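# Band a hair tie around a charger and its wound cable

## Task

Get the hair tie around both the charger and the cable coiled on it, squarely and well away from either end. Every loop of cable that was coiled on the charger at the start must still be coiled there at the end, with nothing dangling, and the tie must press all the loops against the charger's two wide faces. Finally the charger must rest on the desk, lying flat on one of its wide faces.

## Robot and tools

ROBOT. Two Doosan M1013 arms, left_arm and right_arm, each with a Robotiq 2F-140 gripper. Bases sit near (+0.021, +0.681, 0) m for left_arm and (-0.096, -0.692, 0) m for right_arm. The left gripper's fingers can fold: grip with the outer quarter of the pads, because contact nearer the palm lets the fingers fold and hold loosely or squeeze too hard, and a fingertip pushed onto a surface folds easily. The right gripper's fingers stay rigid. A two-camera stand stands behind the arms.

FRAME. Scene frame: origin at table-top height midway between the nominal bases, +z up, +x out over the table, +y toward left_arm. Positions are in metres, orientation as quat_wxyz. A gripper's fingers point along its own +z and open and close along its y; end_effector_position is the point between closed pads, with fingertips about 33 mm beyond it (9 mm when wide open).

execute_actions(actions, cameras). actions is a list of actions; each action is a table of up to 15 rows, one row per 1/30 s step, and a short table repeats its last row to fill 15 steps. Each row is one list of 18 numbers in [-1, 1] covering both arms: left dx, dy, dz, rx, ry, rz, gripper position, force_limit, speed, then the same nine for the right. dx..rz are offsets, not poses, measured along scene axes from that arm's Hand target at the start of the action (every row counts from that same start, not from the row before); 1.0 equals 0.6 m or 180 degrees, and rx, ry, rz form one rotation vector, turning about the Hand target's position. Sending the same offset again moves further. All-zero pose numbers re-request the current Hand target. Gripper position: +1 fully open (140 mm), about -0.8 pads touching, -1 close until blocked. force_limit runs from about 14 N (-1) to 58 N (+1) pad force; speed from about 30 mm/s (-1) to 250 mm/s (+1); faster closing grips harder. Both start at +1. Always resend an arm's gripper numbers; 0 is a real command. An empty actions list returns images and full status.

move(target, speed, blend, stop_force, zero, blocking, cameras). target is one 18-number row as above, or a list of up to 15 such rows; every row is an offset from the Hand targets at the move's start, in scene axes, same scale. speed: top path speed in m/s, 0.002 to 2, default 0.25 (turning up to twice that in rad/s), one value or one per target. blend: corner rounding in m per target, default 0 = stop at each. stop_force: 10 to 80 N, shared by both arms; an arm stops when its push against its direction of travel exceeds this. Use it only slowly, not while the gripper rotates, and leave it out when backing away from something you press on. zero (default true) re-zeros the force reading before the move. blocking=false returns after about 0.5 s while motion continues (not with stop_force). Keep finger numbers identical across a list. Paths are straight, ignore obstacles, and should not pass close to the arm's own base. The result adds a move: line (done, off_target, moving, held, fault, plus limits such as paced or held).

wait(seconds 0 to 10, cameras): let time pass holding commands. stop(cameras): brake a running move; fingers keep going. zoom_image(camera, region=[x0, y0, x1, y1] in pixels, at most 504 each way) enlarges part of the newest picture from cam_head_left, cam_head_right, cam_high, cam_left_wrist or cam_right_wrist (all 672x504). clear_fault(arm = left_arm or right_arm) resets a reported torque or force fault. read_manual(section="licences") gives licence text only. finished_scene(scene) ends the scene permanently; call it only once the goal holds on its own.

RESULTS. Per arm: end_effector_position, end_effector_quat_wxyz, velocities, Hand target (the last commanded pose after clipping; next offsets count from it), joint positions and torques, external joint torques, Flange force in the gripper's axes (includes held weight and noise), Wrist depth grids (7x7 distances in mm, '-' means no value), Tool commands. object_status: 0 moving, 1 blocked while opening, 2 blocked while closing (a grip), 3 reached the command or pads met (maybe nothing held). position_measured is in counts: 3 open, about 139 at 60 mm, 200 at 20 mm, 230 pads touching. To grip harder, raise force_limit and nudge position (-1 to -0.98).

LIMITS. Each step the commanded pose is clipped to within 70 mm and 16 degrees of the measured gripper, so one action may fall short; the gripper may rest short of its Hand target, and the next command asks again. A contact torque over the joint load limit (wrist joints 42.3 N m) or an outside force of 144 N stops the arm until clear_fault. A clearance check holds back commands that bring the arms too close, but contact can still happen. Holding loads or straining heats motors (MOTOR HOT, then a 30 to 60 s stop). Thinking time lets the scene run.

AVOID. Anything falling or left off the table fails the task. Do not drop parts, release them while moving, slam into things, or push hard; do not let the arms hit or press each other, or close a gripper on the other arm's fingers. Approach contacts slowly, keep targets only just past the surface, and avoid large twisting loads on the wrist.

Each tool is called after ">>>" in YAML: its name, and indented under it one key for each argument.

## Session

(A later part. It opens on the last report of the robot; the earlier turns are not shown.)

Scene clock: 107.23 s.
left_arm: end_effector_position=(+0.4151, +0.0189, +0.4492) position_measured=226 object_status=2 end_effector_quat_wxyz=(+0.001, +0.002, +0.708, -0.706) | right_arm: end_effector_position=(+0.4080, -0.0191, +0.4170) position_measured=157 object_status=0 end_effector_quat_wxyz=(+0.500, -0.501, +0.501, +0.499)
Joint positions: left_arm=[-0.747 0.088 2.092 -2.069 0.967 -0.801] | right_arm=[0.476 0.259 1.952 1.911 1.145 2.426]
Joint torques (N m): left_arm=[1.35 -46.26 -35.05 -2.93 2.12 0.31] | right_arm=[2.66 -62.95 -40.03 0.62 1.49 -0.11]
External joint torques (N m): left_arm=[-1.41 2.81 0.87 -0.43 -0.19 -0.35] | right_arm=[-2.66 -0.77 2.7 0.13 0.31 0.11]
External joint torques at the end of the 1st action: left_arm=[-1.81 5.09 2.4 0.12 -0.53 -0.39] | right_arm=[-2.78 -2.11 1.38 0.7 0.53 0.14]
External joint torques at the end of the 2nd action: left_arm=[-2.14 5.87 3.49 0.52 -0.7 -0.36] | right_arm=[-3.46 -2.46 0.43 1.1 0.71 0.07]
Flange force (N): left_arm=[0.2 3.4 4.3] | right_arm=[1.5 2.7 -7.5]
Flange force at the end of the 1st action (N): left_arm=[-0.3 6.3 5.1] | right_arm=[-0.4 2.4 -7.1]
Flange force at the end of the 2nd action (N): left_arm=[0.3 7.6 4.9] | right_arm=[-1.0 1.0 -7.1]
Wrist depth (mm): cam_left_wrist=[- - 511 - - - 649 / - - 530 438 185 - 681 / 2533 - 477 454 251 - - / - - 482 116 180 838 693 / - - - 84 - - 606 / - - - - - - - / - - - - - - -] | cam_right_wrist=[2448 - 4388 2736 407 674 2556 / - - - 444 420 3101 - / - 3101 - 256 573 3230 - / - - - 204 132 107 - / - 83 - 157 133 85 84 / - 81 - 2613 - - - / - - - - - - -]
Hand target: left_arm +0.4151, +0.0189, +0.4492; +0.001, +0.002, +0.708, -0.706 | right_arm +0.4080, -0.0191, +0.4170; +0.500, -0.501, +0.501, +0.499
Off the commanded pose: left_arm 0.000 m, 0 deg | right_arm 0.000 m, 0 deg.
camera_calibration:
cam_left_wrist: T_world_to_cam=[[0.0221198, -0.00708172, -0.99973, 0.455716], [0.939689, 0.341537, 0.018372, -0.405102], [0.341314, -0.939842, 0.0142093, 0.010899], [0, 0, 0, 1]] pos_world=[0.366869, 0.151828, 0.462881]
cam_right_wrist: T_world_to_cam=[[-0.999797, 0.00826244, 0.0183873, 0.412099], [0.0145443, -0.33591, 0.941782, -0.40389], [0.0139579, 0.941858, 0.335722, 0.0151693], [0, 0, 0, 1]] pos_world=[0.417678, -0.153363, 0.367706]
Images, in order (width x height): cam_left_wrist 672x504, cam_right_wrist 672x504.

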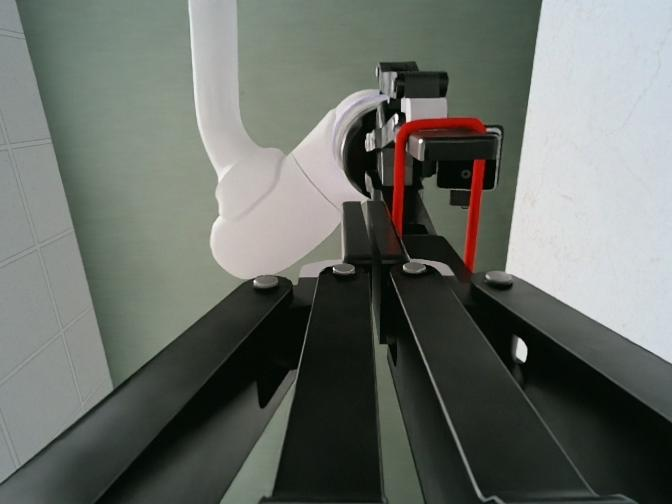

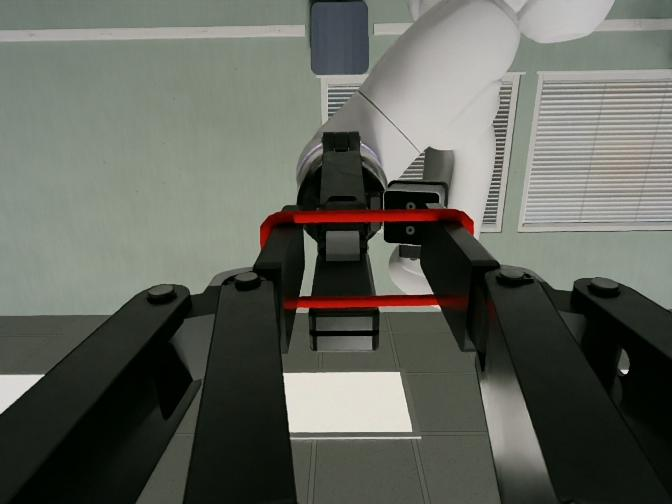

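>>> execute_actions:
  actions:
    - [[0,0,0,0,0,0,-0.66,1,-1,0,0,0,0,0,0,-0.22,1,-1]]

>>> move:
  target: [0,0.2,0,0,0,0,-0.66,1,-1,0,0,0,0,0,0,-0.22,1,-1]
  speed: 0.1
  cameras: ["cam_left_wrist","cam_right_wrist"]

Scene clock: 111.13 s.
left_arm: end_effector_position=(+0.4151, +0.0189, +0.4492) position_measured=213 object_status=3 end_effector_quat_wxyz=(+0.001, +0.002, +0.708, -0.706) | right_arm: end_effector_position=(+0.4080, -0.0191, +0.4170) position_measured=157 object_status=3 end_effector_quat_wxyz=(+0.500, -0.501, +0.501, +0.499)
Joint positions: left_arm=[-0.747 0.088 2.092 -2.069 0.967 -0.801] | right_arm=[0.476 0.259 1.952 1.911 1.145 2.426]
Joint torques (N m): left_arm=[1.33 -46.83 -35.11 -2.95 2.15 0.31] | right_arm=[3.09 -63.31 -39.83 0.68 1.51 -0.06]
External joint torques (N m): left_arm=[-1.26 3.56 0.99 -0.4 -0.23 -0.36] | right_arm=[-3.06 -0.09 2.72 0.06 0.29 0.06]
Flange force (N): left_arm=[-0.8 4.2 4.7] | right_arm=[2.3 1.6 -7.6]
Wrist depth (mm): cam_left_wrist=[- - 508 - - - 715 / - - 525 434 185 - - / - - 480 459 168 - 564 / - - 479 111 194 898 626 / - - 91 84 - 88 - / - - - - - - - / - - - - - - 64] | cam_right_wrist=[- 2501 3101 2704 409 663 690 / - - - 424 426 - - / - - - 250 560 - - / - 3751 - 203 132 116 2871 / - 83 - 162 132 85 84 / - 81 - - - - - / - - - - - - -]
Hand target: left_arm +0.4151, +0.0189, +0.4492; +0.001, +0.002, +0.708, -0.706 | right_arm +0.4080, -0.0191, +0.4170; +0.500, -0.501, +0.501, +0.499
Off the commanded pose: left_arm 0.000 m, 0 deg | right_arm 0.000 m, 0 deg.

Scene clock: 112.70 s.
left_arm: end_effector_position=(+0.4151, +0.1389, +0.4492) position_measured=213 object_status=3 end_effector_quat_wxyz=(+0.001, +0.002, +0.708, -0.706) | right_arm: end_effector_position=(+0.4080, -0.0191, +0.4170) position_measured=157 object_status=3 end_effector_quat_wxyz=(+0.500, -0.501, +0.501, +0.499)
Joint positions: left_arm=[-0.549 -0.018 2.204 -1.919 1.116 -0.872] | right_arm=[0.476 0.259 1.952 1.911 1.145 2.426]
Joint torques (N m): left_arm=[1.2 -34.54 -34.28 -2.85 2.12 0.34] | right_arm=[2.69 -63.03 -40.11 0.69 1.5 -0.15]
External joint torques (N m): left_arm=[-1.27 3.25 0.88 -0.29 -0.35 -0.39] | right_arm=[-2.68 -0.32 3.05 0.04 0.3 0.15]
Flange force (N): left_arm=[-1.5 3.8 4.9] | right_arm=[2.1 2.7 -7.6]
Wrist depth (mm): cam_left_wrist=[- - 633 - - - - / - - 616 440 312 - - / 2400 - 583 576 305 1004 659 / - - 589 108 - 894 870 / - - 91 84 - 88 82 / - - - - - - - / - - - - - - 64] | cam_right_wrist=[- - 2836 2673 517 734 2613 / 3371 - - 556 558 - 4472 / 3276 - - 347 698 - - / - - - 283 132 3186 - / - 83 - - 133 85 84 / - 81 - - - - - / - - - 1988 - - -]
Hand target: left_arm +0.4151, +0.1389, +0.4492; +0.001, +0.002, +0.708, -0.706 | right_arm +0.4080, -0.0191, +0.4170; +0.500, -0.501, +0.501, +0.499
Off the commanded pose: left_arm 0.000 m, 0 deg | right_arm 0.000 m, 0 deg.
move: done
camera_calibration:
cam_left_wrist: T_world_to_cam=[[0.0221198, -0.00708172, -0.99973, 0.456566], [0.939689, 0.341537, 0.018372, -0.446086], [0.341314, -0.939842, 0.0142093, 0.12368], [0, 0, 0, 1]] pos_world=[0.366869, 0.271828, 0.462881]
cam_right_wrist: T_world_to_cam=[[-0.999798, 0.00829498, 0.018293, 0.412139], [0.0144433, -0.335998, 0.941752, -0.403851], [0.0139582, 0.941826, 0.33581, 0.015132], [0, 0, 0, 1]] pos_world=[0.417677, -0.153363, 0.367706]
Images, in order (width x height): cam_left_wrist 672x504, cam_right_wrist 672x504.

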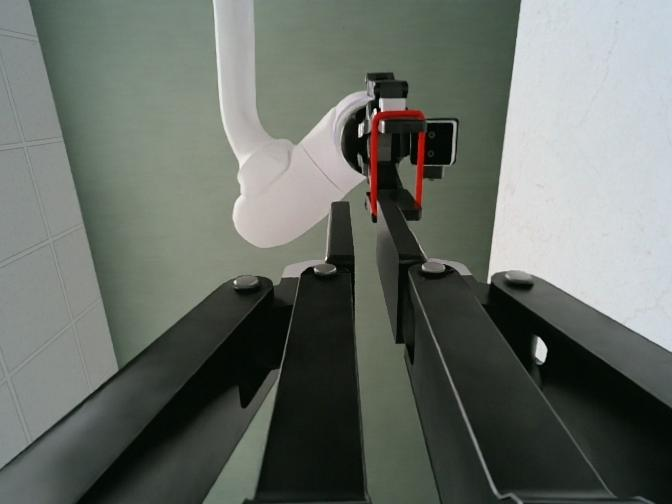

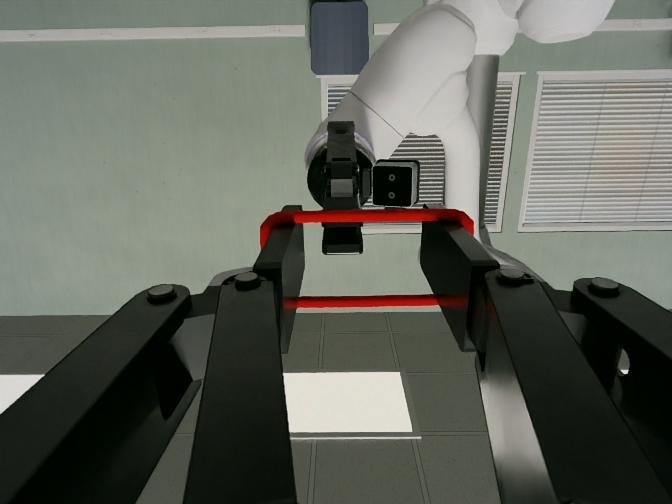

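>>> move:
  target: [0,0,0,0,0,0,-0.66,1,-1,0,-0.55,0.04,0,0,0,0.1,1,-1]
  speed: 0.25

>>> move:
  target: [0.05,-0.28,-0.4,0.4827,0.1523,0.1523,0.43,1,0,0,0,0,0,0,0,0.1,1,-1]
  speed: 0.3
  cameras: ["cam_left_wrist","cam_right_wrist","cam_head_left"]

>>> zoom_image:
  camera: "cam_left_wrist"
  region: [150, 0, 510, 360]

Scene clock: 126.90 s.
left_arm: end_effector_position=(+0.4151, +0.1389, +0.4492) position_measured=213 object_status=3 end_effector_quat_wxyz=(+0.001, +0.002, +0.708, -0.706) | right_arm: end_effector_position=(+0.4080, -0.3490, +0.4410) position_measured=117 object_status=3 end_effector_quat_wxyz=(+0.500, -0.501, +0.501, +0.499)
Joint positions: left_arm=[-0.549 -0.018 2.204 -1.919 1.116 -0.872] | right_arm=[-0.109 0.081 2.118 1.541 1.607 2.511]
Joint torques (N m): left_arm=[1.43 -34.65 -34.3 -2.69 1.99 0.34] | right_arm=[0.89 -44.38 -38.55 2.17 1.33 -0.13]
External joint torques (N m): left_arm=[-1.33 3.27 0.9 -0.44 -0.22 -0.39] | right_arm=[-0.92 0.14 2.64 0.14 0.27 0.14]
Flange force (N): left_arm=[-1.4 4.1 5.1] | right_arm=[2.4 4.4 -2.2]
Wrist depth (mm): cam_left_wrist=[- - 768 - - - 653 / - 3353 817 887 - - 642 / 2682 - - 835 - 877 676 / - - - 108 - 954 786 / - - 91 84 - 88 - / - - - - - - - / - - - - - - 64] | cam_right_wrist=[4153 - 3060 3143 1072 1057 3371 / - - - 799 - - - / - 3020 3101 - 1244 - - / - - 135 - 145 123 3692 / - 90 106 - - 107 89 / - - - 2704 - - - / - - - - - - -]
Hand target: left_arm +0.4151, +0.1389, +0.4492; +0.001, +0.002, +0.708, -0.706 | right_arm +0.4080, -0.3491, +0.4410; +0.500, -0.501, +0.501, +0.499
Off the commanded pose: left_arm 0.000 m, 0 deg | right_arm 0.000 m, 0 deg.
move: done

Scene clock: 130.17 s.
left_arm: end_effector_position=(+0.4451, -0.0291, +0.2092) position_measured=75 object_status=3 end_effector_quat_wxyz=(-0.001, -0.299, +0.954, +0.001) | right_arm: end_effector_position=(+0.4080, -0.3491, +0.4410) position_measured=117 object_status=3 end_effector_quat_wxyz=(+0.500, -0.501, +0.501, +0.499)
Joint positions: left_arm=[-1.056 0.489 1.369 -0.002 1.285 -3.251] | right_arm=[-0.109 0.081 2.118 1.541 1.607 2.511]
Joint torques (N m): left_arm=[1.32 -94.68 -41.35 4.28 0.11 0.4] | right_arm=[2.4 -44.06 -38.9 2.27 1.35 -0.09]
External joint torques (N m): left_arm=[-1.27 5.55 1.03 -0.19 -0.12 -0.4] | right_arm=[-2.39 -0.17 2.98 0.04 0.26 0.09]
Flange force (N): left_arm=[2.4 -5.9 3.9] | right_arm=[2.5 5.6 -5.2]
Wrist depth (mm): cam_left_wrist=[308 306 306 306 307 306 304 / 328 325 324 319 323 323 321 / 344 344 343 321 342 341 341 / 365 356 147 - 374 142 357 / - 100 388 383 386 124 - / - - 417 434 421 409 - / - - 451 451 451 450 -] | cam_right_wrist=[2643 - 363 410 994 3186 - / 3322 - - 393 1077 - - / - - 463 416 1025 - - / - 3578 136 427 162 124 3634 / - 90 107 2802 - 107 89 / - - - 2836 - - - / - - - 2134 - - -]
Hand target: left_arm +0.4451, -0.0291, +0.2092; -0.001, -0.299, +0.954, +0.001 | right_arm +0.4080, -0.3491, +0.4410; +0.500, -0.501, +0.501, +0.499
Off the commanded pose: left_arm 0.000 m, 0 deg | right_arm 0.000 m, 0 deg.
move: done
camera_calibration:
cam_left_wrist: T_world_to_cam=[[-0.555405, 0.831541, -0.00805598, 0.288726], [0.780109, 0.524359, 0.341288, -0.403771], [0.288019, 0.183268, -0.939924, 0.21502], [0, 0, 0, 1]] pos_world=[0.413415, -0.0677736, 0.342231]
cam_right_wrist: T_world_to_cam=[[-0.999798, 0.00829669, 0.0182934, 0.414438], [0.0144444, -0.335909, 0.941784, -0.537302], [0.0139586, 0.941858, 0.335722, 0.317925], [0, 0, 0, 1]] pos_world=[0.417677, -0.483363, 0.391706]
Images, in order (width x height): cam_head_left 672x504, cam_left_wrist 672x504, cam_right_wrist 672x504.

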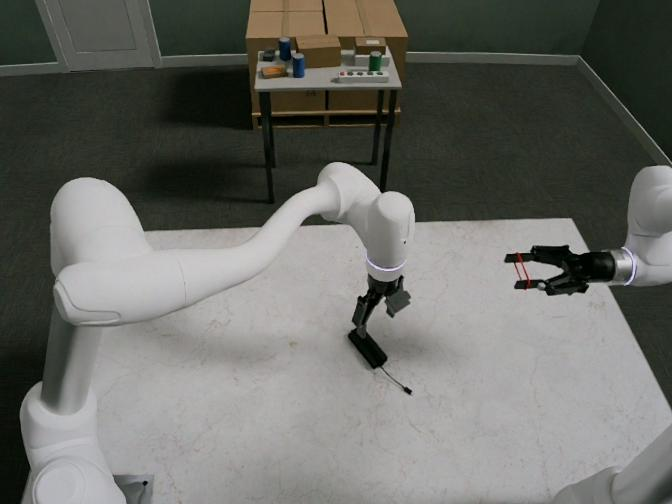

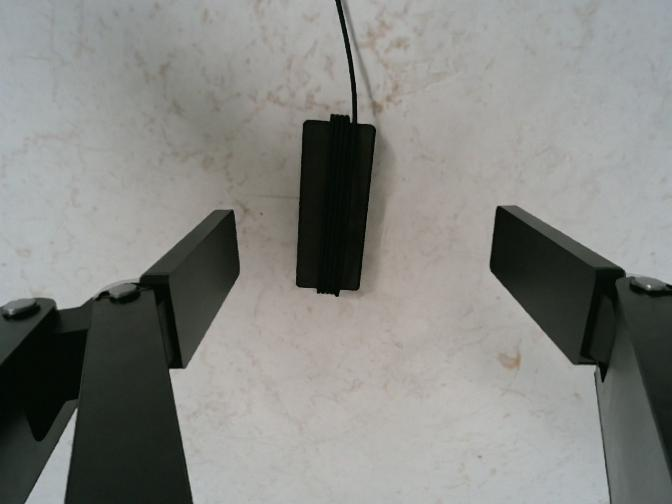

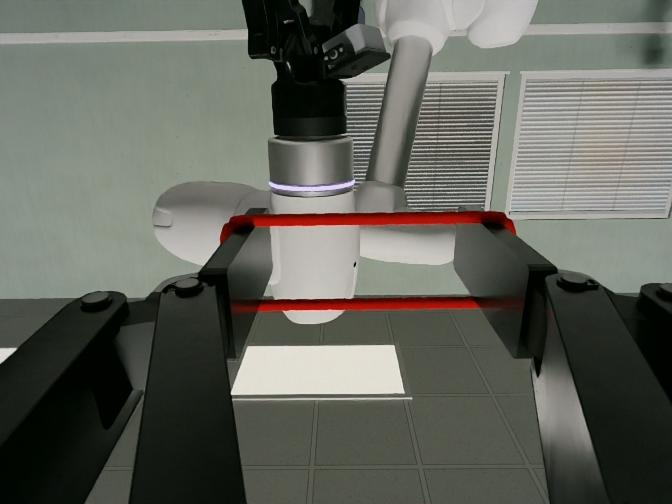

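Scaled by 1.400 from the camera's 672x504 image, which has a finer 960x720 frame.

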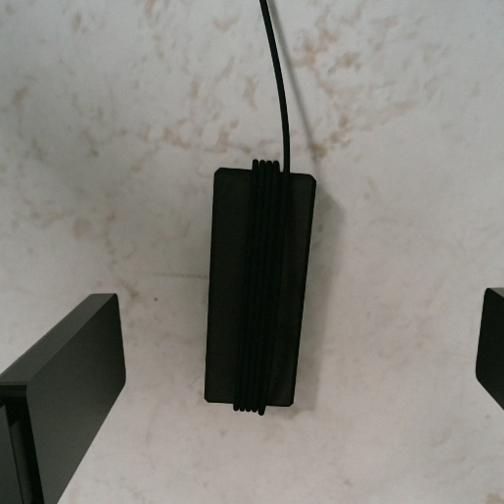

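>>> move:
  target:
    - [-0.0135,-0.04,-0.18,0,0,-0.0167,0.43,1,0,0,0,0,0,0,0,0.1,1,-1]
    - [-0.0135,-0.04,-0.2867,0,0,-0.0167,0.43,1,0,0,0,0,0,0,0,0.1,1,-1]
  speed: [0.15,0.06]
  blend: [0.01,0]
  cameras: ["cam_left_wrist"]

Scene clock: 139.53 s.
left_arm: end_effector_position=(+0.4370, -0.0531, +0.0372) position_measured=75 object_status=3 end_effector_quat_wxyz=(-0.001, -0.274, +0.962, +0.001) | right_arm: end_effector_position=(+0.4080, -0.3491, +0.4410) position_measured=117 object_status=3 end_effector_quat_wxyz=(+0.500, -0.501, +0.501, +0.499)
Joint positions: left_arm=[-1.079 0.626 1.48 -0.002 1.037 -3.22] | right_arm=[-0.109 0.081 2.118 1.541 1.607 2.511]
Joint torques (N m): left_arm=[1.49 -103.01 -37.15 3.86 0.14 0.4] | right_arm=[2.39 -44.07 -38.74 2.2 1.33 -0.06]
External joint torques (N m): left_arm=[-2.22 6.3 1 -0.21 -0.15 -0.4] | right_arm=[-2.4 -0.25 2.71 0.11 0.28 0.06]
Flange force (N): left_arm=[3.3 -5.9 6.0] | right_arm=[2.2 5.2 -5.2]
Wrist depth (mm): cam_left_wrist=[151 152 152 151 152 151 151 / 161 160 160 160 160 160 160 / 169 170 169 167 167 169 169 / 179 177 176 153 158 142 177 / - 100 193 161 187 133 - / - - 207 171 201 205 - / - - 223 190 219 222 -] | cam_right_wrist=[- 448 362 342 990 912 - / - 438 403 363 957 - - / - - 3420 617 698 - 3143 / 5168 - 135 852 145 124 - / - 90 107 2556 4080 107 89 / - - - - - - - / - - - - 2077 - -]
Hand target: left_arm +0.4370, -0.0531, +0.0371; -0.001, -0.274, +0.962, +0.001 | right_arm +0.4080, -0.3491, +0.4410; +0.500, -0.501, +0.501, +0.499
Off the commanded pose: left_arm 0.000 m, 0 deg | right_arm 0.000 m, 0 deg.
move: done
camera_calibration:
cam_left_wrist: T_world_to_cam=[[-0.511049, 0.859514, -0.00799933, 0.284961], [0.806535, 0.482725, 0.341287, -0.339845], [0.297202, 0.167963, -0.939925, 0.0551816], [0, 0, 0, 1]] pos_world=[0.403326, -0.0901448, 0.170131]
Images, in order (width x height): cam_left_wrist 672x504.

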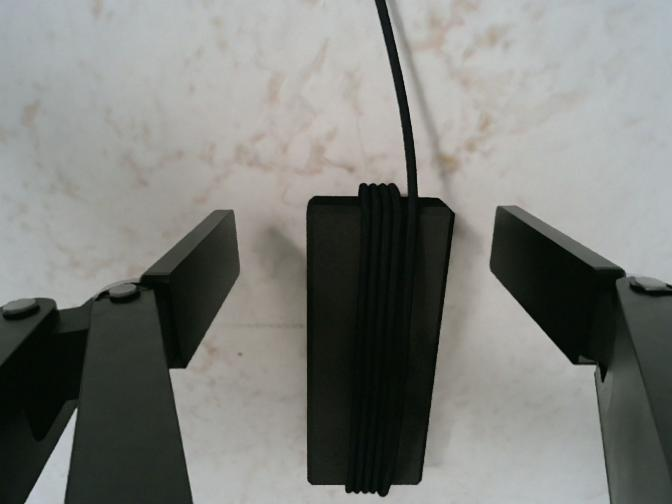

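>>> move:
  target: [-0.0045,0.007,0,0,0,-0.015,0.43,1,0,0,0,0,0,0,0,0.1,1,-1]
  speed: 0.05

>>> execute_actions:
  actions:
    - [[0,0,0,0,0,0,-1,-1,-1,0,0,0,0,0,0,0.1,1,-1]]

>>> wait:
  seconds: 1.2
  cameras: ["cam_left_wrist"]

>>> execute_actions:
  actions:
    - [[0,0,0,0,0,0,-0.98,0,-1,0,0,0,0,0,0,0.1,1,-1]]
    - [[0,0,0,0,0,0,-0.98,0,-1,0,0,0,0,0,0,0.1,1,-1]]

Scene clock: 146.17 s.
left_arm: end_effector_position=(+0.4343, -0.0489, +0.0371) position_measured=75 object_status=3 end_effector_quat_wxyz=(-0.001, -0.251, +0.968, +0.001) | right_arm: end_effector_position=(+0.4080, -0.3491, +0.4410) position_measured=117 object_status=3 end_effector_quat_wxyz=(+0.500, -0.501, +0.501, +0.499)
Joint positions: left_arm=[-1.079 0.619 1.493 -0.002 1.032 -3.174] | right_arm=[-0.109 0.081 2.118 1.541 1.607 2.511]
Joint torques (N m): left_arm=[1.47 -102.15 -36.95 3.84 0.15 0.34] | right_arm=[2.4 -44.24 -38.88 2.19 1.33 -0.1]
External joint torques (N m): left_arm=[-1.8 5.85 0.88 -0.19 -0.16 -0.34] | right_arm=[-2.44 -0.09 2.81 0.13 0.27 0.11]
Flange force (N): left_arm=[2.5 -5.7 5.6] | right_arm=[2.4 5.1 -5.2]
Wrist depth (mm): cam_left_wrist=[151 152 152 151 151 151 151 / 161 161 160 160 160 160 159 / 170 170 169 166 168 169 169 / 181 176 176 151 175 142 178 / - 100 193 158 189 133 - / - - 208 170 203 206 - / - - 222 189 219 221 -] | cam_right_wrist=[- 427 373 346 965 891 - / - 426 396 367 916 - - / - - - 624 3230 - - / - - 136 783 162 3420 4845 / - 90 116 - - 107 91 / - - - - 2501 - - / - - - - 2303 - -]
Hand target: left_arm +0.4343, -0.0489, +0.0371; -0.001, -0.251, +0.968, +0.001 | right_arm +0.4080, -0.3491, +0.4410; +0.500, -0.501, +0.501, +0.499
Off the commanded pose: left_arm 0.000 m, 0 deg | right_arm 0.000 m, 0 deg.
move: done

Scene clock: 147.93 s.
left_arm: end_effector_position=(+0.4343, -0.0489, +0.0371) position_measured=149 object_status=2 end_effector_quat_wxyz=(-0.001, -0.251, +0.968, +0.001) | right_arm: end_effector_position=(+0.4080, -0.3491, +0.4410) position_measured=117 object_status=3 end_effector_quat_wxyz=(+0.500, -0.501, +0.501, +0.499)
Joint positions: left_arm=[-1.079 0.619 1.493 -0.002 1.032 -3.174] | right_arm=[-0.109 0.081 2.118 1.541 1.607 2.511]
Joint torques (N m): left_arm=[1.47 -101.81 -36.64 3.91 0.19 0.42] | right_arm=[2.47 -44.29 -38.7 2.21 1.29 -0.09]
External joint torques (N m): left_arm=[-1.27 5.52 0.61 -0.25 -0.19 -0.42] | right_arm=[-2.49 -0.09 2.52 0.11 0.31 0.09]
Flange force (N): left_arm=[1.9 -5.9 5.3] | right_arm=[2.1 4.6 -5.4]
Wrist depth (mm): cam_left_wrist=[151 152 151 151 152 151 151 / 160 160 160 160 160 160 160 / 170 170 170 166 167 169 169 / 181 180 139 151 144 175 177 / - 86 91 158 166 82 87 / - 74 - 173 182 - - / - - - 188 194 - -] | cam_right_wrist=[- 421 372 346 969 878 - / - 445 391 365 927 - - / - 3942 3813 610 688 - - / - - 135 819 162 123 - / - 90 107 - - 107 89 / - - - 2556 2423 - - / - - - - - - -]
Hand target: left_arm +0.4343, -0.0489, +0.0371; -0.001, -0.251, +0.968, +0.001 | right_arm +0.4080, -0.3491, +0.4410; +0.500, -0.501, +0.501, +0.499
Off the commanded pose: left_arm 0.000 m, 0 deg | right_arm 0.000 m, 0 deg.

Scene clock: 149.13 s.
left_arm: end_effector_position=(+0.4343, -0.0489, +0.0371) position_measured=149 object_status=2 end_effector_quat_wxyz=(-0.001, -0.251, +0.968, +0.001) | right_arm: end_effector_position=(+0.4080, -0.3491, +0.4410) position_measured=117 object_status=3 end_effector_quat_wxyz=(+0.500, -0.501, +0.501, +0.499)
Joint positions: left_arm=[-1.079 0.619 1.493 -0.002 1.032 -3.174] | right_arm=[-0.109 0.081 2.118 1.541 1.607 2.511]
Joint torques (N m): left_arm=[1.48 -102.11 -36.76 3.92 0.19 0.4] | right_arm=[2.43 -44.4 -38.71 2.22 1.28 -0.2]
External joint torques (N m): left_arm=[-1.27 5.85 0.73 -0.26 -0.19 -0.4] | right_arm=[-2.43 0.02 2.78 0.09 0.33 0.2]
Flange force (N): left_arm=[1.9 -6.1 5.6] | right_arm=[2.3 4.9 -5.3]
Wrist depth (mm): cam_left_wrist=[150 152 151 151 151 151 151 / 161 161 160 160 160 160 159 / 170 170 170 166 167 169 169 / 181 181 139 152 150 175 177 / - 86 91 159 164 82 87 / - 74 - 173 201 - - / - - - 190 193 - -] | cam_right_wrist=[3692 412 371 347 981 938 - / - 460 379 366 816 - - / - - - 614 650 - - / 3578 3692 135 3420 147 123 - / - 90 117 2556 - 107 89 / - - 2556 3420 - - - / - - 2303 - - - -]
Hand target: left_arm +0.4343, -0.0489, +0.0371; -0.001, -0.251, +0.968, +0.001 | right_arm +0.4080, -0.3491, +0.4410; +0.500, -0.501, +0.501, +0.499
Tool commands: left_gripper/position=-1.0 left_gripper/force_limit=-1.0 left_gripper/speed=-1.0 right_gripper/position=+0.1 right_gripper/force_limit=+1.0 right_gripper/speed=-1.0
Off the commanded pose: left_arm 0.000 m, 0 deg | right_arm 0.000 m, 0 deg.
wait: 1.20 s; at rest by 0.17 s
camera_calibration:
cam_left_wrist: T_world_to_cam=[[-0.469981, 0.882641, -0.0079201, 0.263231], [0.82838, 0.444152, 0.341343, -0.351106], [0.304801, 0.153864, -0.939905, 0.0512796], [0, 0, 0, 1]] pos_world=[0.398933, -0.0842843, 0.17013]
Images, in order (width x height): cam_left_wrist 672x504.

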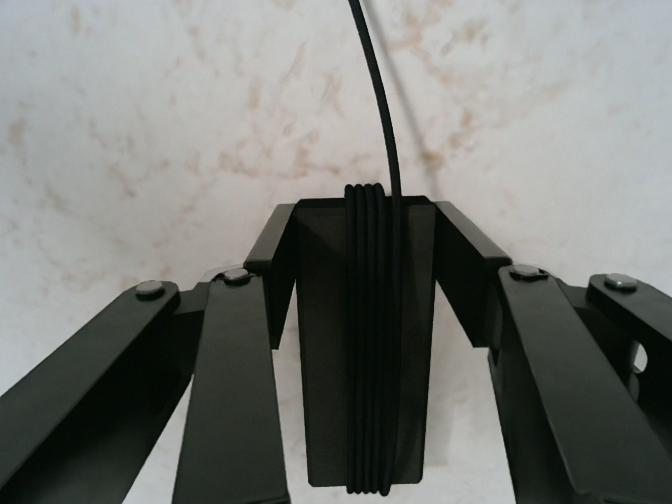

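Scene clock: 150.33 s.
left_arm: end_effector_position=(+0.4343, -0.0489, +0.0371) position_measured=151 object_status=2 end_effector_quat_wxyz=(-0.001, -0.251, +0.968, +0.001) | right_arm: end_effector_position=(+0.4080, -0.3491, +0.4410) position_measured=117 object_status=3 end_effector_quat_wxyz=(+0.500, -0.501, +0.501, +0.499)
Joint positions: left_arm=[-1.079 0.619 1.493 -0.002 1.032 -3.174] | right_arm=[-0.109 0.081 2.118 1.541 1.607 2.511]
Joint torques (N m): left_arm=[1.56 -101.47 -36.52 3.93 0.19 0.42] | right_arm=[2.72 -44.2 -38.74 2.23 1.35 -0.12]
External joint torques (N m): left_arm=[-1.64 5.3 0.49 -0.28 -0.19 -0.42] | right_arm=[-2.7 -0.27 2.68 0.08 0.26 0.12]
External joint torques at the end of the 1st action: left_arm=[-1.83 5.57 0.64 -0.25 -0.21 -0.39] | right_arm=[-2.1 -0.35 2.68 0.08 0.3 0.15]
Flange force (N): left_arm=[2.4 -5.9 5.0] | right_arm=[2.1 5.2 -5.8]
Flange force at the end of the 1st action (N): left_arm=[2.6 -5.9 5.3] | right_arm=[1.9 5.3 -4.7]
Wrist depth (mm): cam_left_wrist=[151 152 151 152 151 151 151 / 161 160 160 160 160 160 160 / 170 170 170 168 168 169 169 / 180 181 139 151 150 176 177 / - 86 84 156 167 82 87 / - 73 - 172 182 - - / - - - 190 224 - -] | cam_right_wrist=[3322 - 374 345 969 934 - / - - 397 364 1002 - - / - - 4229 617 664 - - / - - 135 898 162 124 - / - 90 107 - - 107 89 / - - 2398 - - - - / - - 2398 - - - -]
Hand target: left_arm +0.4343, -0.0489, +0.0371; -0.001, -0.251, +0.968, +0.001 | right_arm +0.4080, -0.3491, +0.4410; +0.500, -0.501, +0.501, +0.499
Off the commanded pose: left_arm 0.000 m, 0 deg | right_arm 0.000 m, 0 deg.

>>> move:
  target:
    - [0,0,0.1,0,0,0,-0.98,0,-1,0,0,0,0,0,0,0.1,1,-1]
    - [-0.032,0.1315,0.705,0,0,-0.662,-0.98,0,-1,0,0,0,0,0,0,0.1,1,-1]
  speed: [0.1,0.3]
  blend: [0.03,0]
  cameras: ["cam_left_wrist","cam_right_wrist","cam_head_left"]

>>> zoom_image:
  camera: "cam_right_wrist"
  region: [210, 60, 530, 380]

Scene clock: 166.60 s.
left_arm: end_effector_position=(+0.4151, +0.0301, +0.4603) position_measured=151 object_status=2 end_effector_quat_wxyz=(+0.000, +0.708, +0.707, +0.001) | right_arm: end_effector_position=(+0.4080, -0.3491, +0.4410) position_measured=117 object_status=3 end_effector_quat_wxyz=(+0.500, -0.501, +0.501, +0.499)
Joint positions: left_arm=[-1.056 0.336 1.137 0.002 1.67 -1.072] | right_arm=[-0.109 0.081 2.118 1.541 1.607 2.511]
Joint torques (N m): left_arm=[1.32 -83.39 -44.24 4.46 0.09 0.36] | right_arm=[2.56 -44.68 -38.77 2.2 1.31 -0.09]
External joint torques (N m): left_arm=[-1.63 7.4 2.44 -0.14 -0.06 -0.36] | right_arm=[-2.54 0.3 2.73 0.11 0.3 0.1]
Flange force (N): left_arm=[-7.4 1.4 3.8] | right_arm=[2.8 4.4 -5.5]
Wrist depth (mm): cam_left_wrist=[552 - 534 529 544 538 551 / 576 569 559 573 567 573 553 / 598 600 588 579 595 605 576 / 657 603 122 151 150 619 632 / - 86 84 159 165 82 87 / - 73 - 171 177 - - / - - - 189 192 - -] | cam_right_wrist=[- - 2982 3020 1011 874 - / - - - - 1052 - - / - - - 491 1002 - - / - - 136 520 163 132 3230 / - 90 617 536 - 107 89 / - - 615 564 - - - / - - - - - - -]
Hand target: left_arm +0.4151, +0.0300, +0.4601; +0.000, +0.708, +0.707, +0.001 | right_arm +0.4080, -0.3491, +0.4410; +0.500, -0.501, +0.501, +0.499
Off the commanded pose: left_arm 0.000 m, 0 deg | right_arm 0.000 m, 0 deg.
move: done
camera_calibration:
cam_left_wrist: T_world_to_cam=[[0.999777, -0.0196081, -0.00778803, -0.395184], [-0.0157703, -0.939741, 0.341523, -0.122764], [-0.0140154, -0.341324, -0.939841, 0.589867], [0, 0, 0, 1]] pos_world=[0.401427, 0.0782202, 0.593231]
cam_right_wrist: T_world_to_cam=[[-0.999797, 0.00826072, 0.0183869, 0.414383], [0.0145432, -0.335999, 0.94175, -0.537373], [0.0139575, 0.941826, 0.33581, 0.317876], [0, 0, 0, 1]] pos_world=[0.417678, -0.483363, 0.391706]
Images, in order (width x height): cam_head_left 672x504, cam_left_wrist 672x504, cam_right_wrist 672x504.

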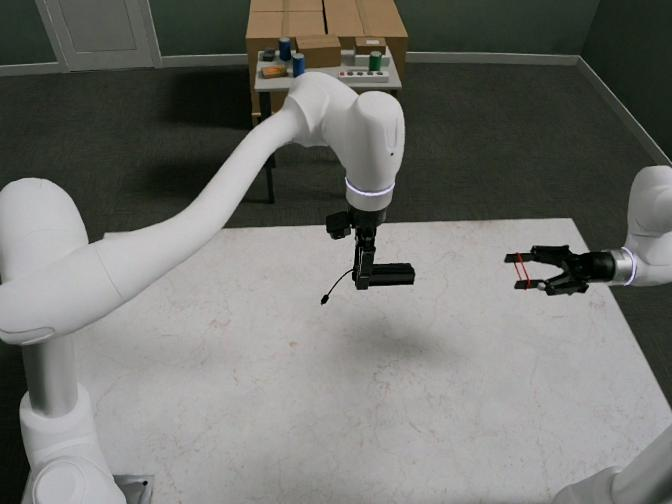

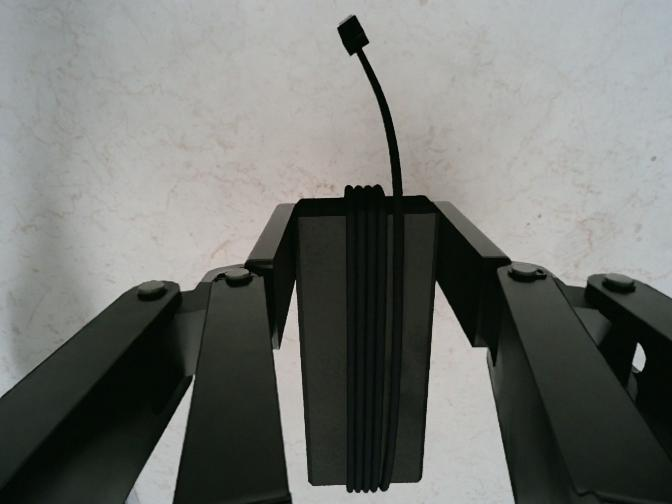

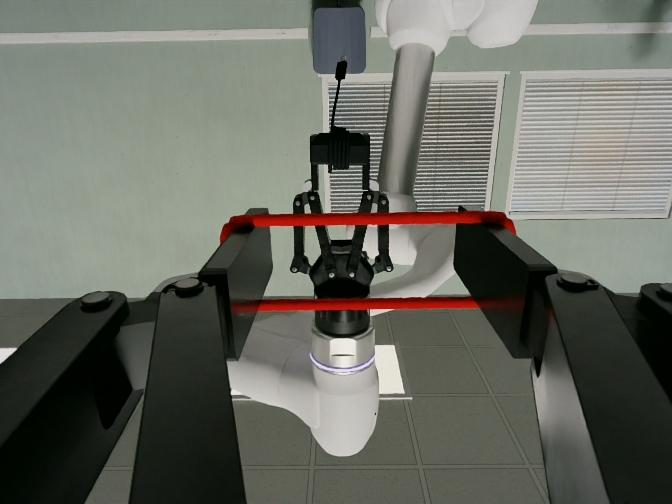

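Scaled by 1.575 from the camera's 672x504 image, which has a finer 960x720 frame.

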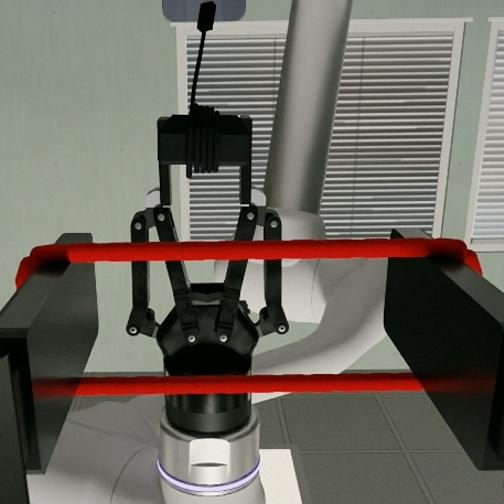

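>>> move:
  target: [0,0,0,0,0,0,-0.98,0,-1,0.0123,0.405,-0.0083,0,0,0,0.1,1,-1]
  speed: 0.15
  cameras: ["cam_left_wrist","cam_right_wrist","cam_head_left"]

>>> zoom_image:
  camera: "cam_right_wrist"
  region: [210, 60, 530, 380]

>>> zoom_image:
  camera: "cam_left_wrist"
  region: [210, 184, 530, 504]

>>> zoom_image:
  camera: "cam_head_left"
  region: [345, 225, 465, 321]

Scene clock: 180.67 s.
left_arm: end_effector_position=(+0.4151, +0.0300, +0.4601) position_measured=151 object_status=2 end_effector_quat_wxyz=(+0.000, +0.708, +0.707, +0.001) | right_arm: end_effector_position=(+0.4154, -0.1061, +0.4361) position_measured=117 object_status=3 end_effector_quat_wxyz=(+0.500, -0.501, +0.501, +0.499)
Joint positions: left_arm=[-1.056 0.336 1.137 0.002 1.67 -1.072] | right_arm=[0.338 0.186 2.005 1.81 1.246 2.481]
Joint torques (N m): left_arm=[1.38 -83.1 -44.41 4.44 0.07 0.41] | right_arm=[3.13 -56.13 -39.87 1.12 1.37 -0.13]
External joint torques (N m): left_arm=[-1.45 7.85 2.87 -0.15 -0.04 -0.41] | right_arm=[-3.14 0.1 2.63 0.1 0.3 0.13]
Flange force (N): left_arm=[-7.1 1.4 4.5] | right_arm=[2.4 1.8 -7.5]
Wrist depth (mm): cam_left_wrist=[539 534 528 530 530 - 539 / 576 - 557 562 553 564 560 / 595 626 605 589 - 569 - / 628 632 121 151 150 105 613 / - 86 84 159 164 82 87 / - 73 - 169 - - - / - - - 189 195 - -] | cam_right_wrist=[3020 2704 - 2836 805 778 2643 / 2836 - - 2373 808 4153 2836 / - - - - 822 - - / - - 135 154 146 124 - / - 90 116 - 293 107 89 / - - 481 310 317 - - / - - 434 313 - - -]
Hand target: left_arm +0.4151, +0.0300, +0.4601; +0.000, +0.708, +0.707, +0.001 | right_arm +0.4154, -0.1061, +0.4360; +0.500, -0.501, +0.501, +0.499
Off the commanded pose: left_arm 0.000 m, 0 deg | right_arm 0.000 m, 0 deg.
move: done
camera_calibration:
cam_left_wrist: T_world_to_cam=[[0.999775, -0.0196767, -0.00797927, -0.395067], [-0.0157726, -0.939816, 0.341317, -0.122695], [-0.014215, -0.341114, -0.939914, 0.589846], [0, 0, 0, 1]] pos_world=[0.401427, 0.0781204, 0.593131]
cam_right_wrist: T_world_to_cam=[[-0.999798, 0.00829498, 0.018293, 0.419911], [0.0144433, -0.335998, 0.941752, -0.451083], [0.0139582, 0.941826, 0.33581, 0.0905872], [0, 0, 0, 1]] pos_world=[0.425077, -0.240363, 0.386706]
Images, in order (width x height): cam_head_left 672x504, cam_left_wrist 672x504, cam_right_wrist 672x504.

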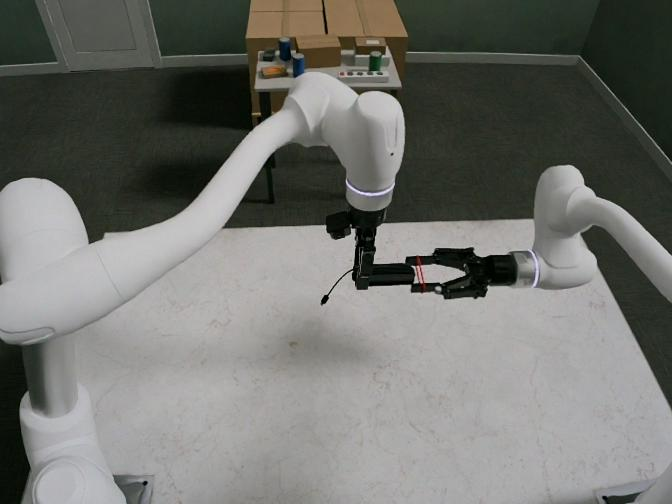

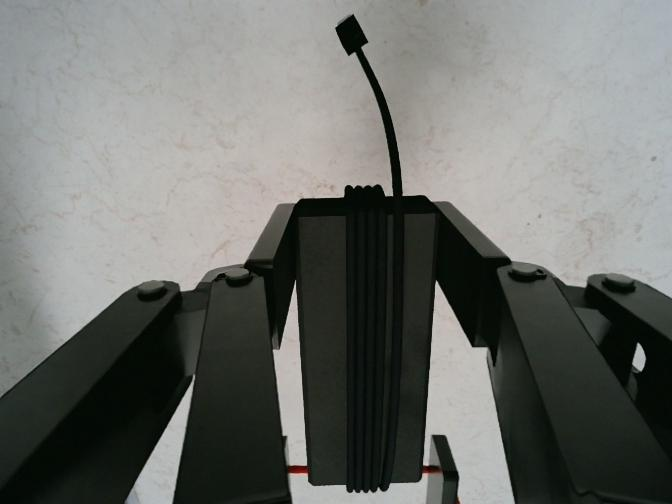

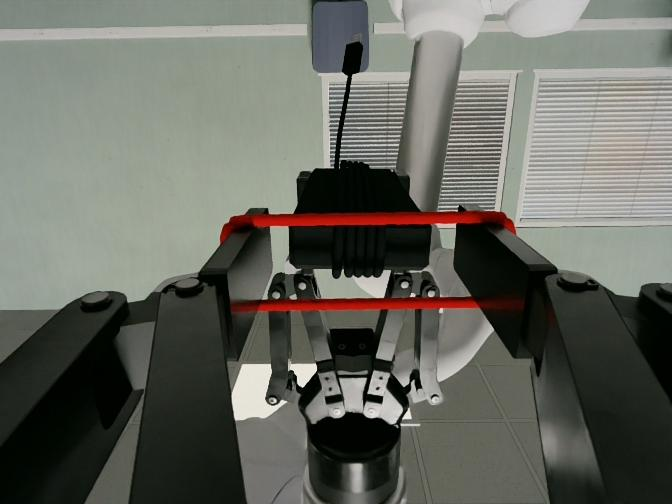

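Scaled by 1.575 from the camera's 672x504 image, which has a finer 960x720 frame.

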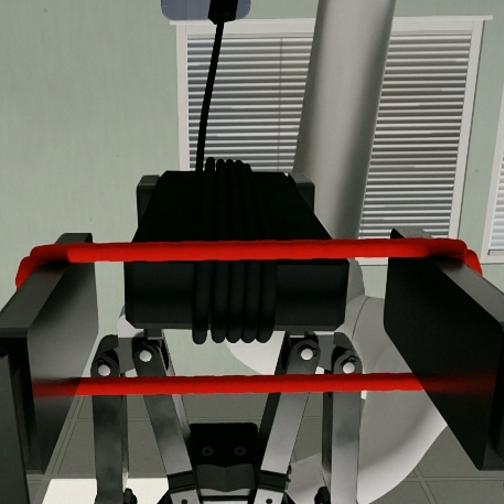

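Scaled by 1.575 from the camera's 672x504 image, which has a finer 960x720 frame.

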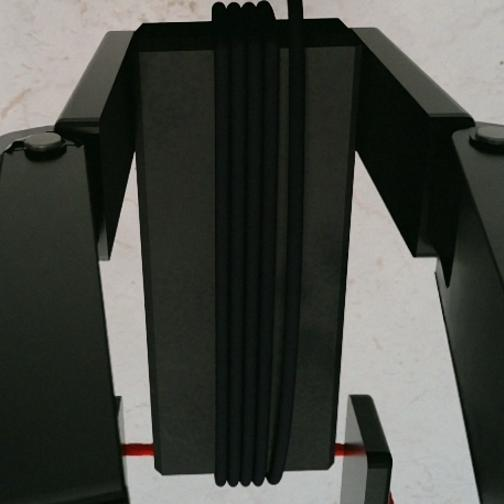

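Scaled by 4.200 from the camera's 672x504 image, which has a finer 960x720 frame.

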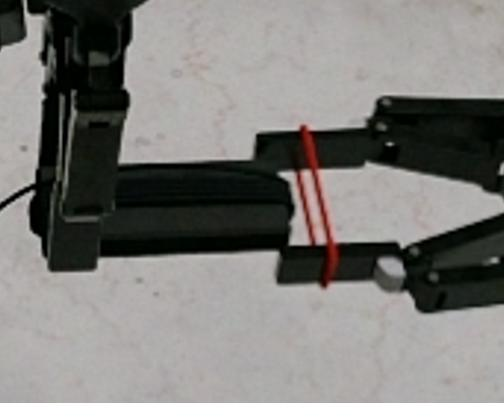

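>>> move:
  target:
    - [0,0,0,0,0,0,-0.98,0,-1,0,0,0.0055,0,0,0,0.1,1,-1]
    - [0,0,0,0,0,0,-0.98,0,-1,0,0.065,0.0055,0,0,0,0.1,1,-1]
  speed: 0.05
  cameras: ["cam_left_wrist","cam_right_wrist"]

>>> zoom_image:
  camera: "cam_right_wrist"
  region: [210, 60, 530, 380]

>>> zoom_image:
  camera: "cam_left_wrist"
  region: [210, 184, 530, 504]

Scene clock: 190.73 s.
left_arm: end_effector_position=(+0.4151, +0.0300, +0.4602) position_measured=151 object_status=2 end_effector_quat_wxyz=(+0.000, +0.708, +0.707, +0.001) | right_arm: end_effector_position=(+0.4154, -0.0671, +0.4393) position_measured=117 object_status=3 end_effector_quat_wxyz=(+0.500, -0.501, +0.501, +0.499)
Joint positions: left_arm=[-1.056 0.336 1.137 0.002 1.67 -1.072] | right_arm=[0.399 0.209 1.969 1.845 1.194 2.481]
Joint torques (N m): left_arm=[1.1 -81.83 -43.8 4.33 -0.1 0.39] | right_arm=[2.06 -59.66 -41.31 1.28 1.63 -0.09]
External joint torques (N m): left_arm=[-1.06 6 2.08 -0.01 0.13 -0.39] | right_arm=[-1.92 0.39 3.58 -0.24 0.06 0.09]
Flange force (N): left_arm=[-5.8 1.3 2.9] | right_arm=[3.3 3.6 -6.2]
Wrist depth (mm): cam_left_wrist=[535 530 533 528 531 540 530 / 563 594 570 591 557 560 562 / 585 580 589 588 582 586 597 / 616 632 122 151 150 109 642 / - 86 84 159 164 82 87 / - 73 - 171 177 - - / - - - 184 187 - -] | cam_right_wrist=[- - - - 770 741 - / - - 2836 - 765 2871 2982 / - - - 181 794 3143 - / - - 129 117 145 132 - / - 90 116 245 250 107 89 / - - 266 268 264 - - / - - 418 277 1988 - -]
Hand target: left_arm +0.4151, +0.0300, +0.4601; +0.000, +0.708, +0.707, +0.001 | right_arm +0.4154, -0.0671, +0.4393; +0.500, -0.501, +0.501, +0.499
Off the commanded pose: left_arm 0.000 m, 0 deg | right_arm 0.000 m, 0 deg.
move: done
camera_calibration:
cam_left_wrist: T_world_to_cam=[[0.999775, -0.0196763, -0.00797944, -0.395067], [-0.0157721, -0.939816, 0.341317, -0.122695], [-0.0142151, -0.341114, -0.939914, 0.589846], [0, 0, 0, 1]] pos_world=[0.401427, 0.0781204, 0.593131]
cam_right_wrist: T_world_to_cam=[[-0.999797, 0.00826072, 0.0183869, 0.419484], [0.0145432, -0.335999, 0.94175, -0.441128], [0.0139575, 0.941826, 0.33581, 0.0527482], [0, 0, 0, 1]] pos_world=[0.425078, -0.201363, 0.390006]
Images, in order (width x height): cam_left_wrist 672x504, cam_right_wrist 672x504.

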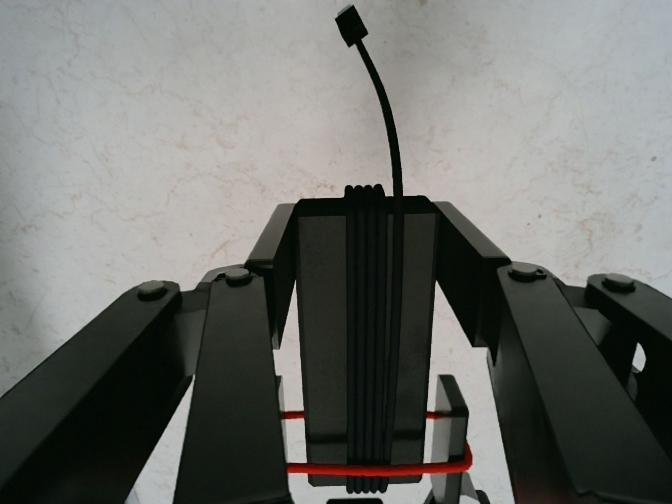

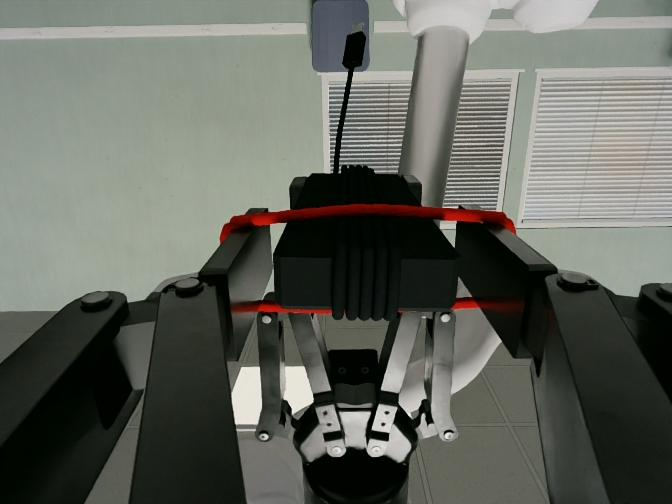

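Scaled by 1.575 from the camera's 672x504 image, which has a finer 960x720 frame.

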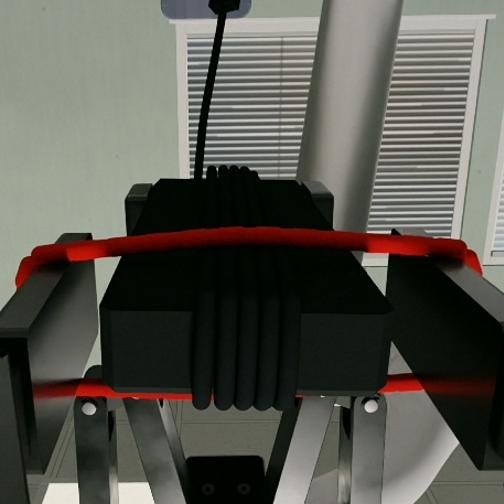

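Scaled by 1.575 from the camera's 672x504 image, which has a finer 960x720 frame.

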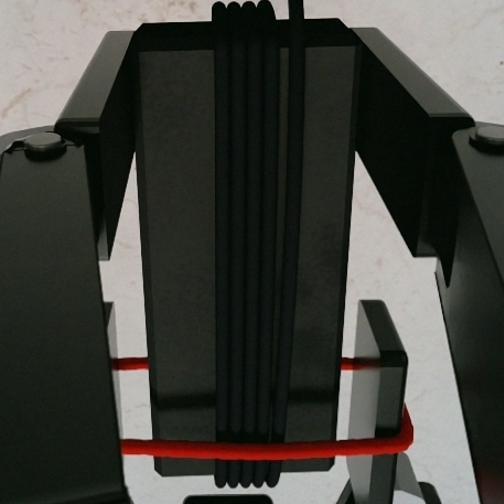

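>>> move:
  target: [0,0,0,0,0,0,-0.98,0,-1,0,0.0717,-0.0017,0,0,0,0.1,1,-1]
  speed: 0.04
  cameras: ["cam_left_wrist","cam_right_wrist"]

>>> zoom_image:
  camera: "cam_right_wrist"
  region: [210, 60, 530, 380]

>>> zoom_image:
  camera: "cam_left_wrist"
  region: [210, 184, 530, 504]

Scene clock: 195.53 s.
left_arm: end_effector_position=(+0.4151, +0.0300, +0.4601) position_measured=151 object_status=2 end_effector_quat_wxyz=(+0.000, +0.708, +0.707, +0.001) | right_arm: end_effector_position=(+0.4154, -0.0241, +0.4383) position_measured=117 object_status=3 end_effector_quat_wxyz=(+0.500, -0.501, +0.501, +0.499)
Joint positions: left_arm=[-1.056 0.336 1.137 0.002 1.67 -1.072] | right_arm=[0.463 0.242 1.928 1.884 1.142 2.473]
Joint torques (N m): left_arm=[0.98 -82.91 -44.37 4.35 -0.04 0.38] | right_arm=[2.44 -62.38 -40.35 0.87 1.45 -0.09]
External joint torques (N m): left_arm=[-1.13 6.82 2.56 -0.03 0.08 -0.38] | right_arm=[-2.5 -0.19 2.43 0 0.24 0.09]
Flange force (N): left_arm=[-6.0 1.3 3.9] | right_arm=[1.9 1.8 -6.5]
Wrist depth (mm): cam_left_wrist=[- 530 534 534 533 534 - / 570 567 560 566 557 559 562 / 605 614 608 582 588 595 619 / 648 621 121 151 150 611 611 / - 86 84 159 165 83 87 / - 73 - 171 177 - - / - - - 191 191 - -] | cam_right_wrist=[- 2736 - 2423 729 2944 - / - - - 2907 760 - - / - - - - 731 - 4080 / - 3420 129 120 145 123 - / - 90 - 77 87 91 89 / - - - 77 - - - / - - 232 233 230 - -]
Hand target: left_arm +0.4151, +0.0300, +0.4601; +0.000, +0.708, +0.707, +0.001 | right_arm +0.4154, -0.0240, +0.4383; +0.500, -0.501, +0.501, +0.499
Off the commanded pose: left_arm 0.000 m, 0 deg | right_arm 0.000 m, 0 deg.
move: done
camera_calibration:
cam_left_wrist: T_world_to_cam=[[0.999775, -0.0196767, -0.00797927, -0.395067], [-0.0157726, -0.939816, 0.341317, -0.122695], [-0.014215, -0.341114, -0.939914, 0.589846], [0, 0, 0, 1]] pos_world=[0.401427, 0.0781204, 0.593131]
cam_right_wrist: T_world_to_cam=[[-0.999797, 0.00826072, 0.0183869, 0.419147], [0.0145432, -0.335999, 0.94175, -0.425739], [0.0139575, 0.941826, 0.33581, 0.0125855], [0, 0, 0, 1]] pos_world=[0.425078, -0.158363, 0.389006]
Images, in order (width x height): cam_left_wrist 672x504, cam_right_wrist 672x504.

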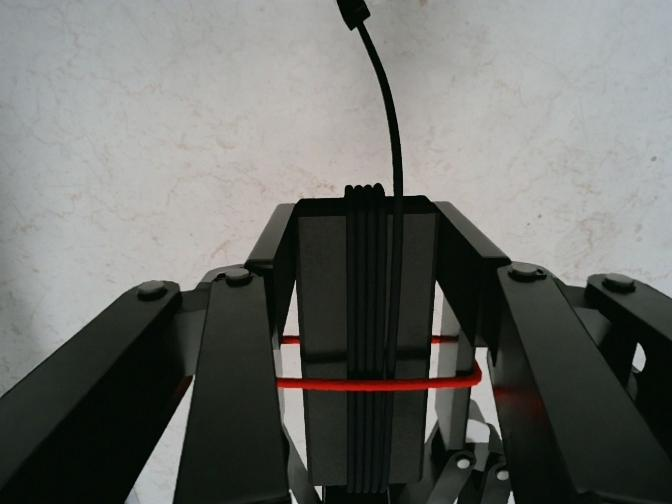

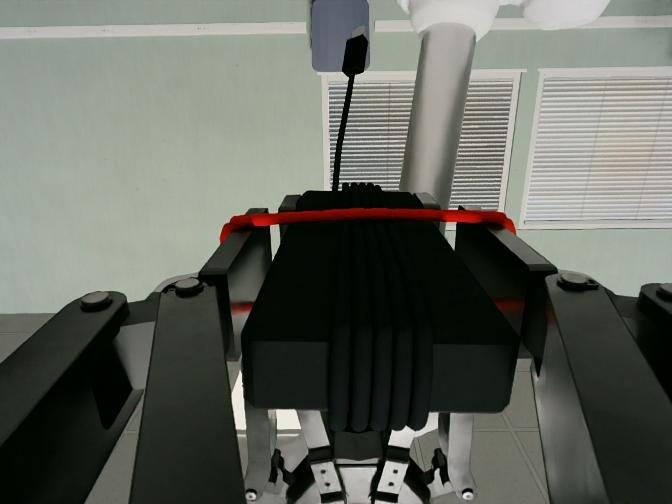

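Scaled by 1.575 from the camera's 672x504 image, which has a finer 960x720 frame.

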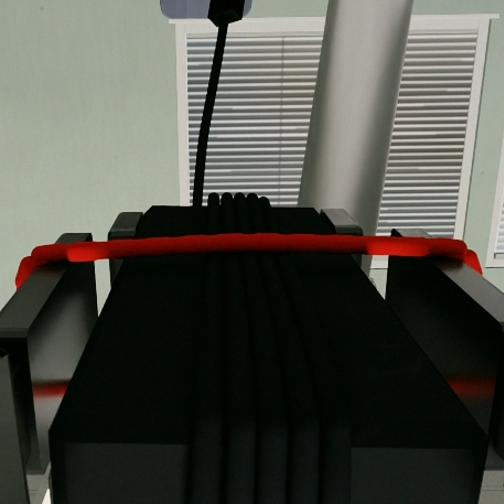

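Scaled by 1.575 from the camera's 672x504 image, which has a finer 960x720 frame.

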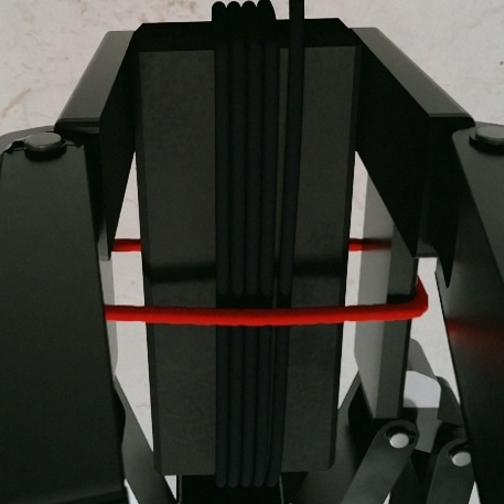

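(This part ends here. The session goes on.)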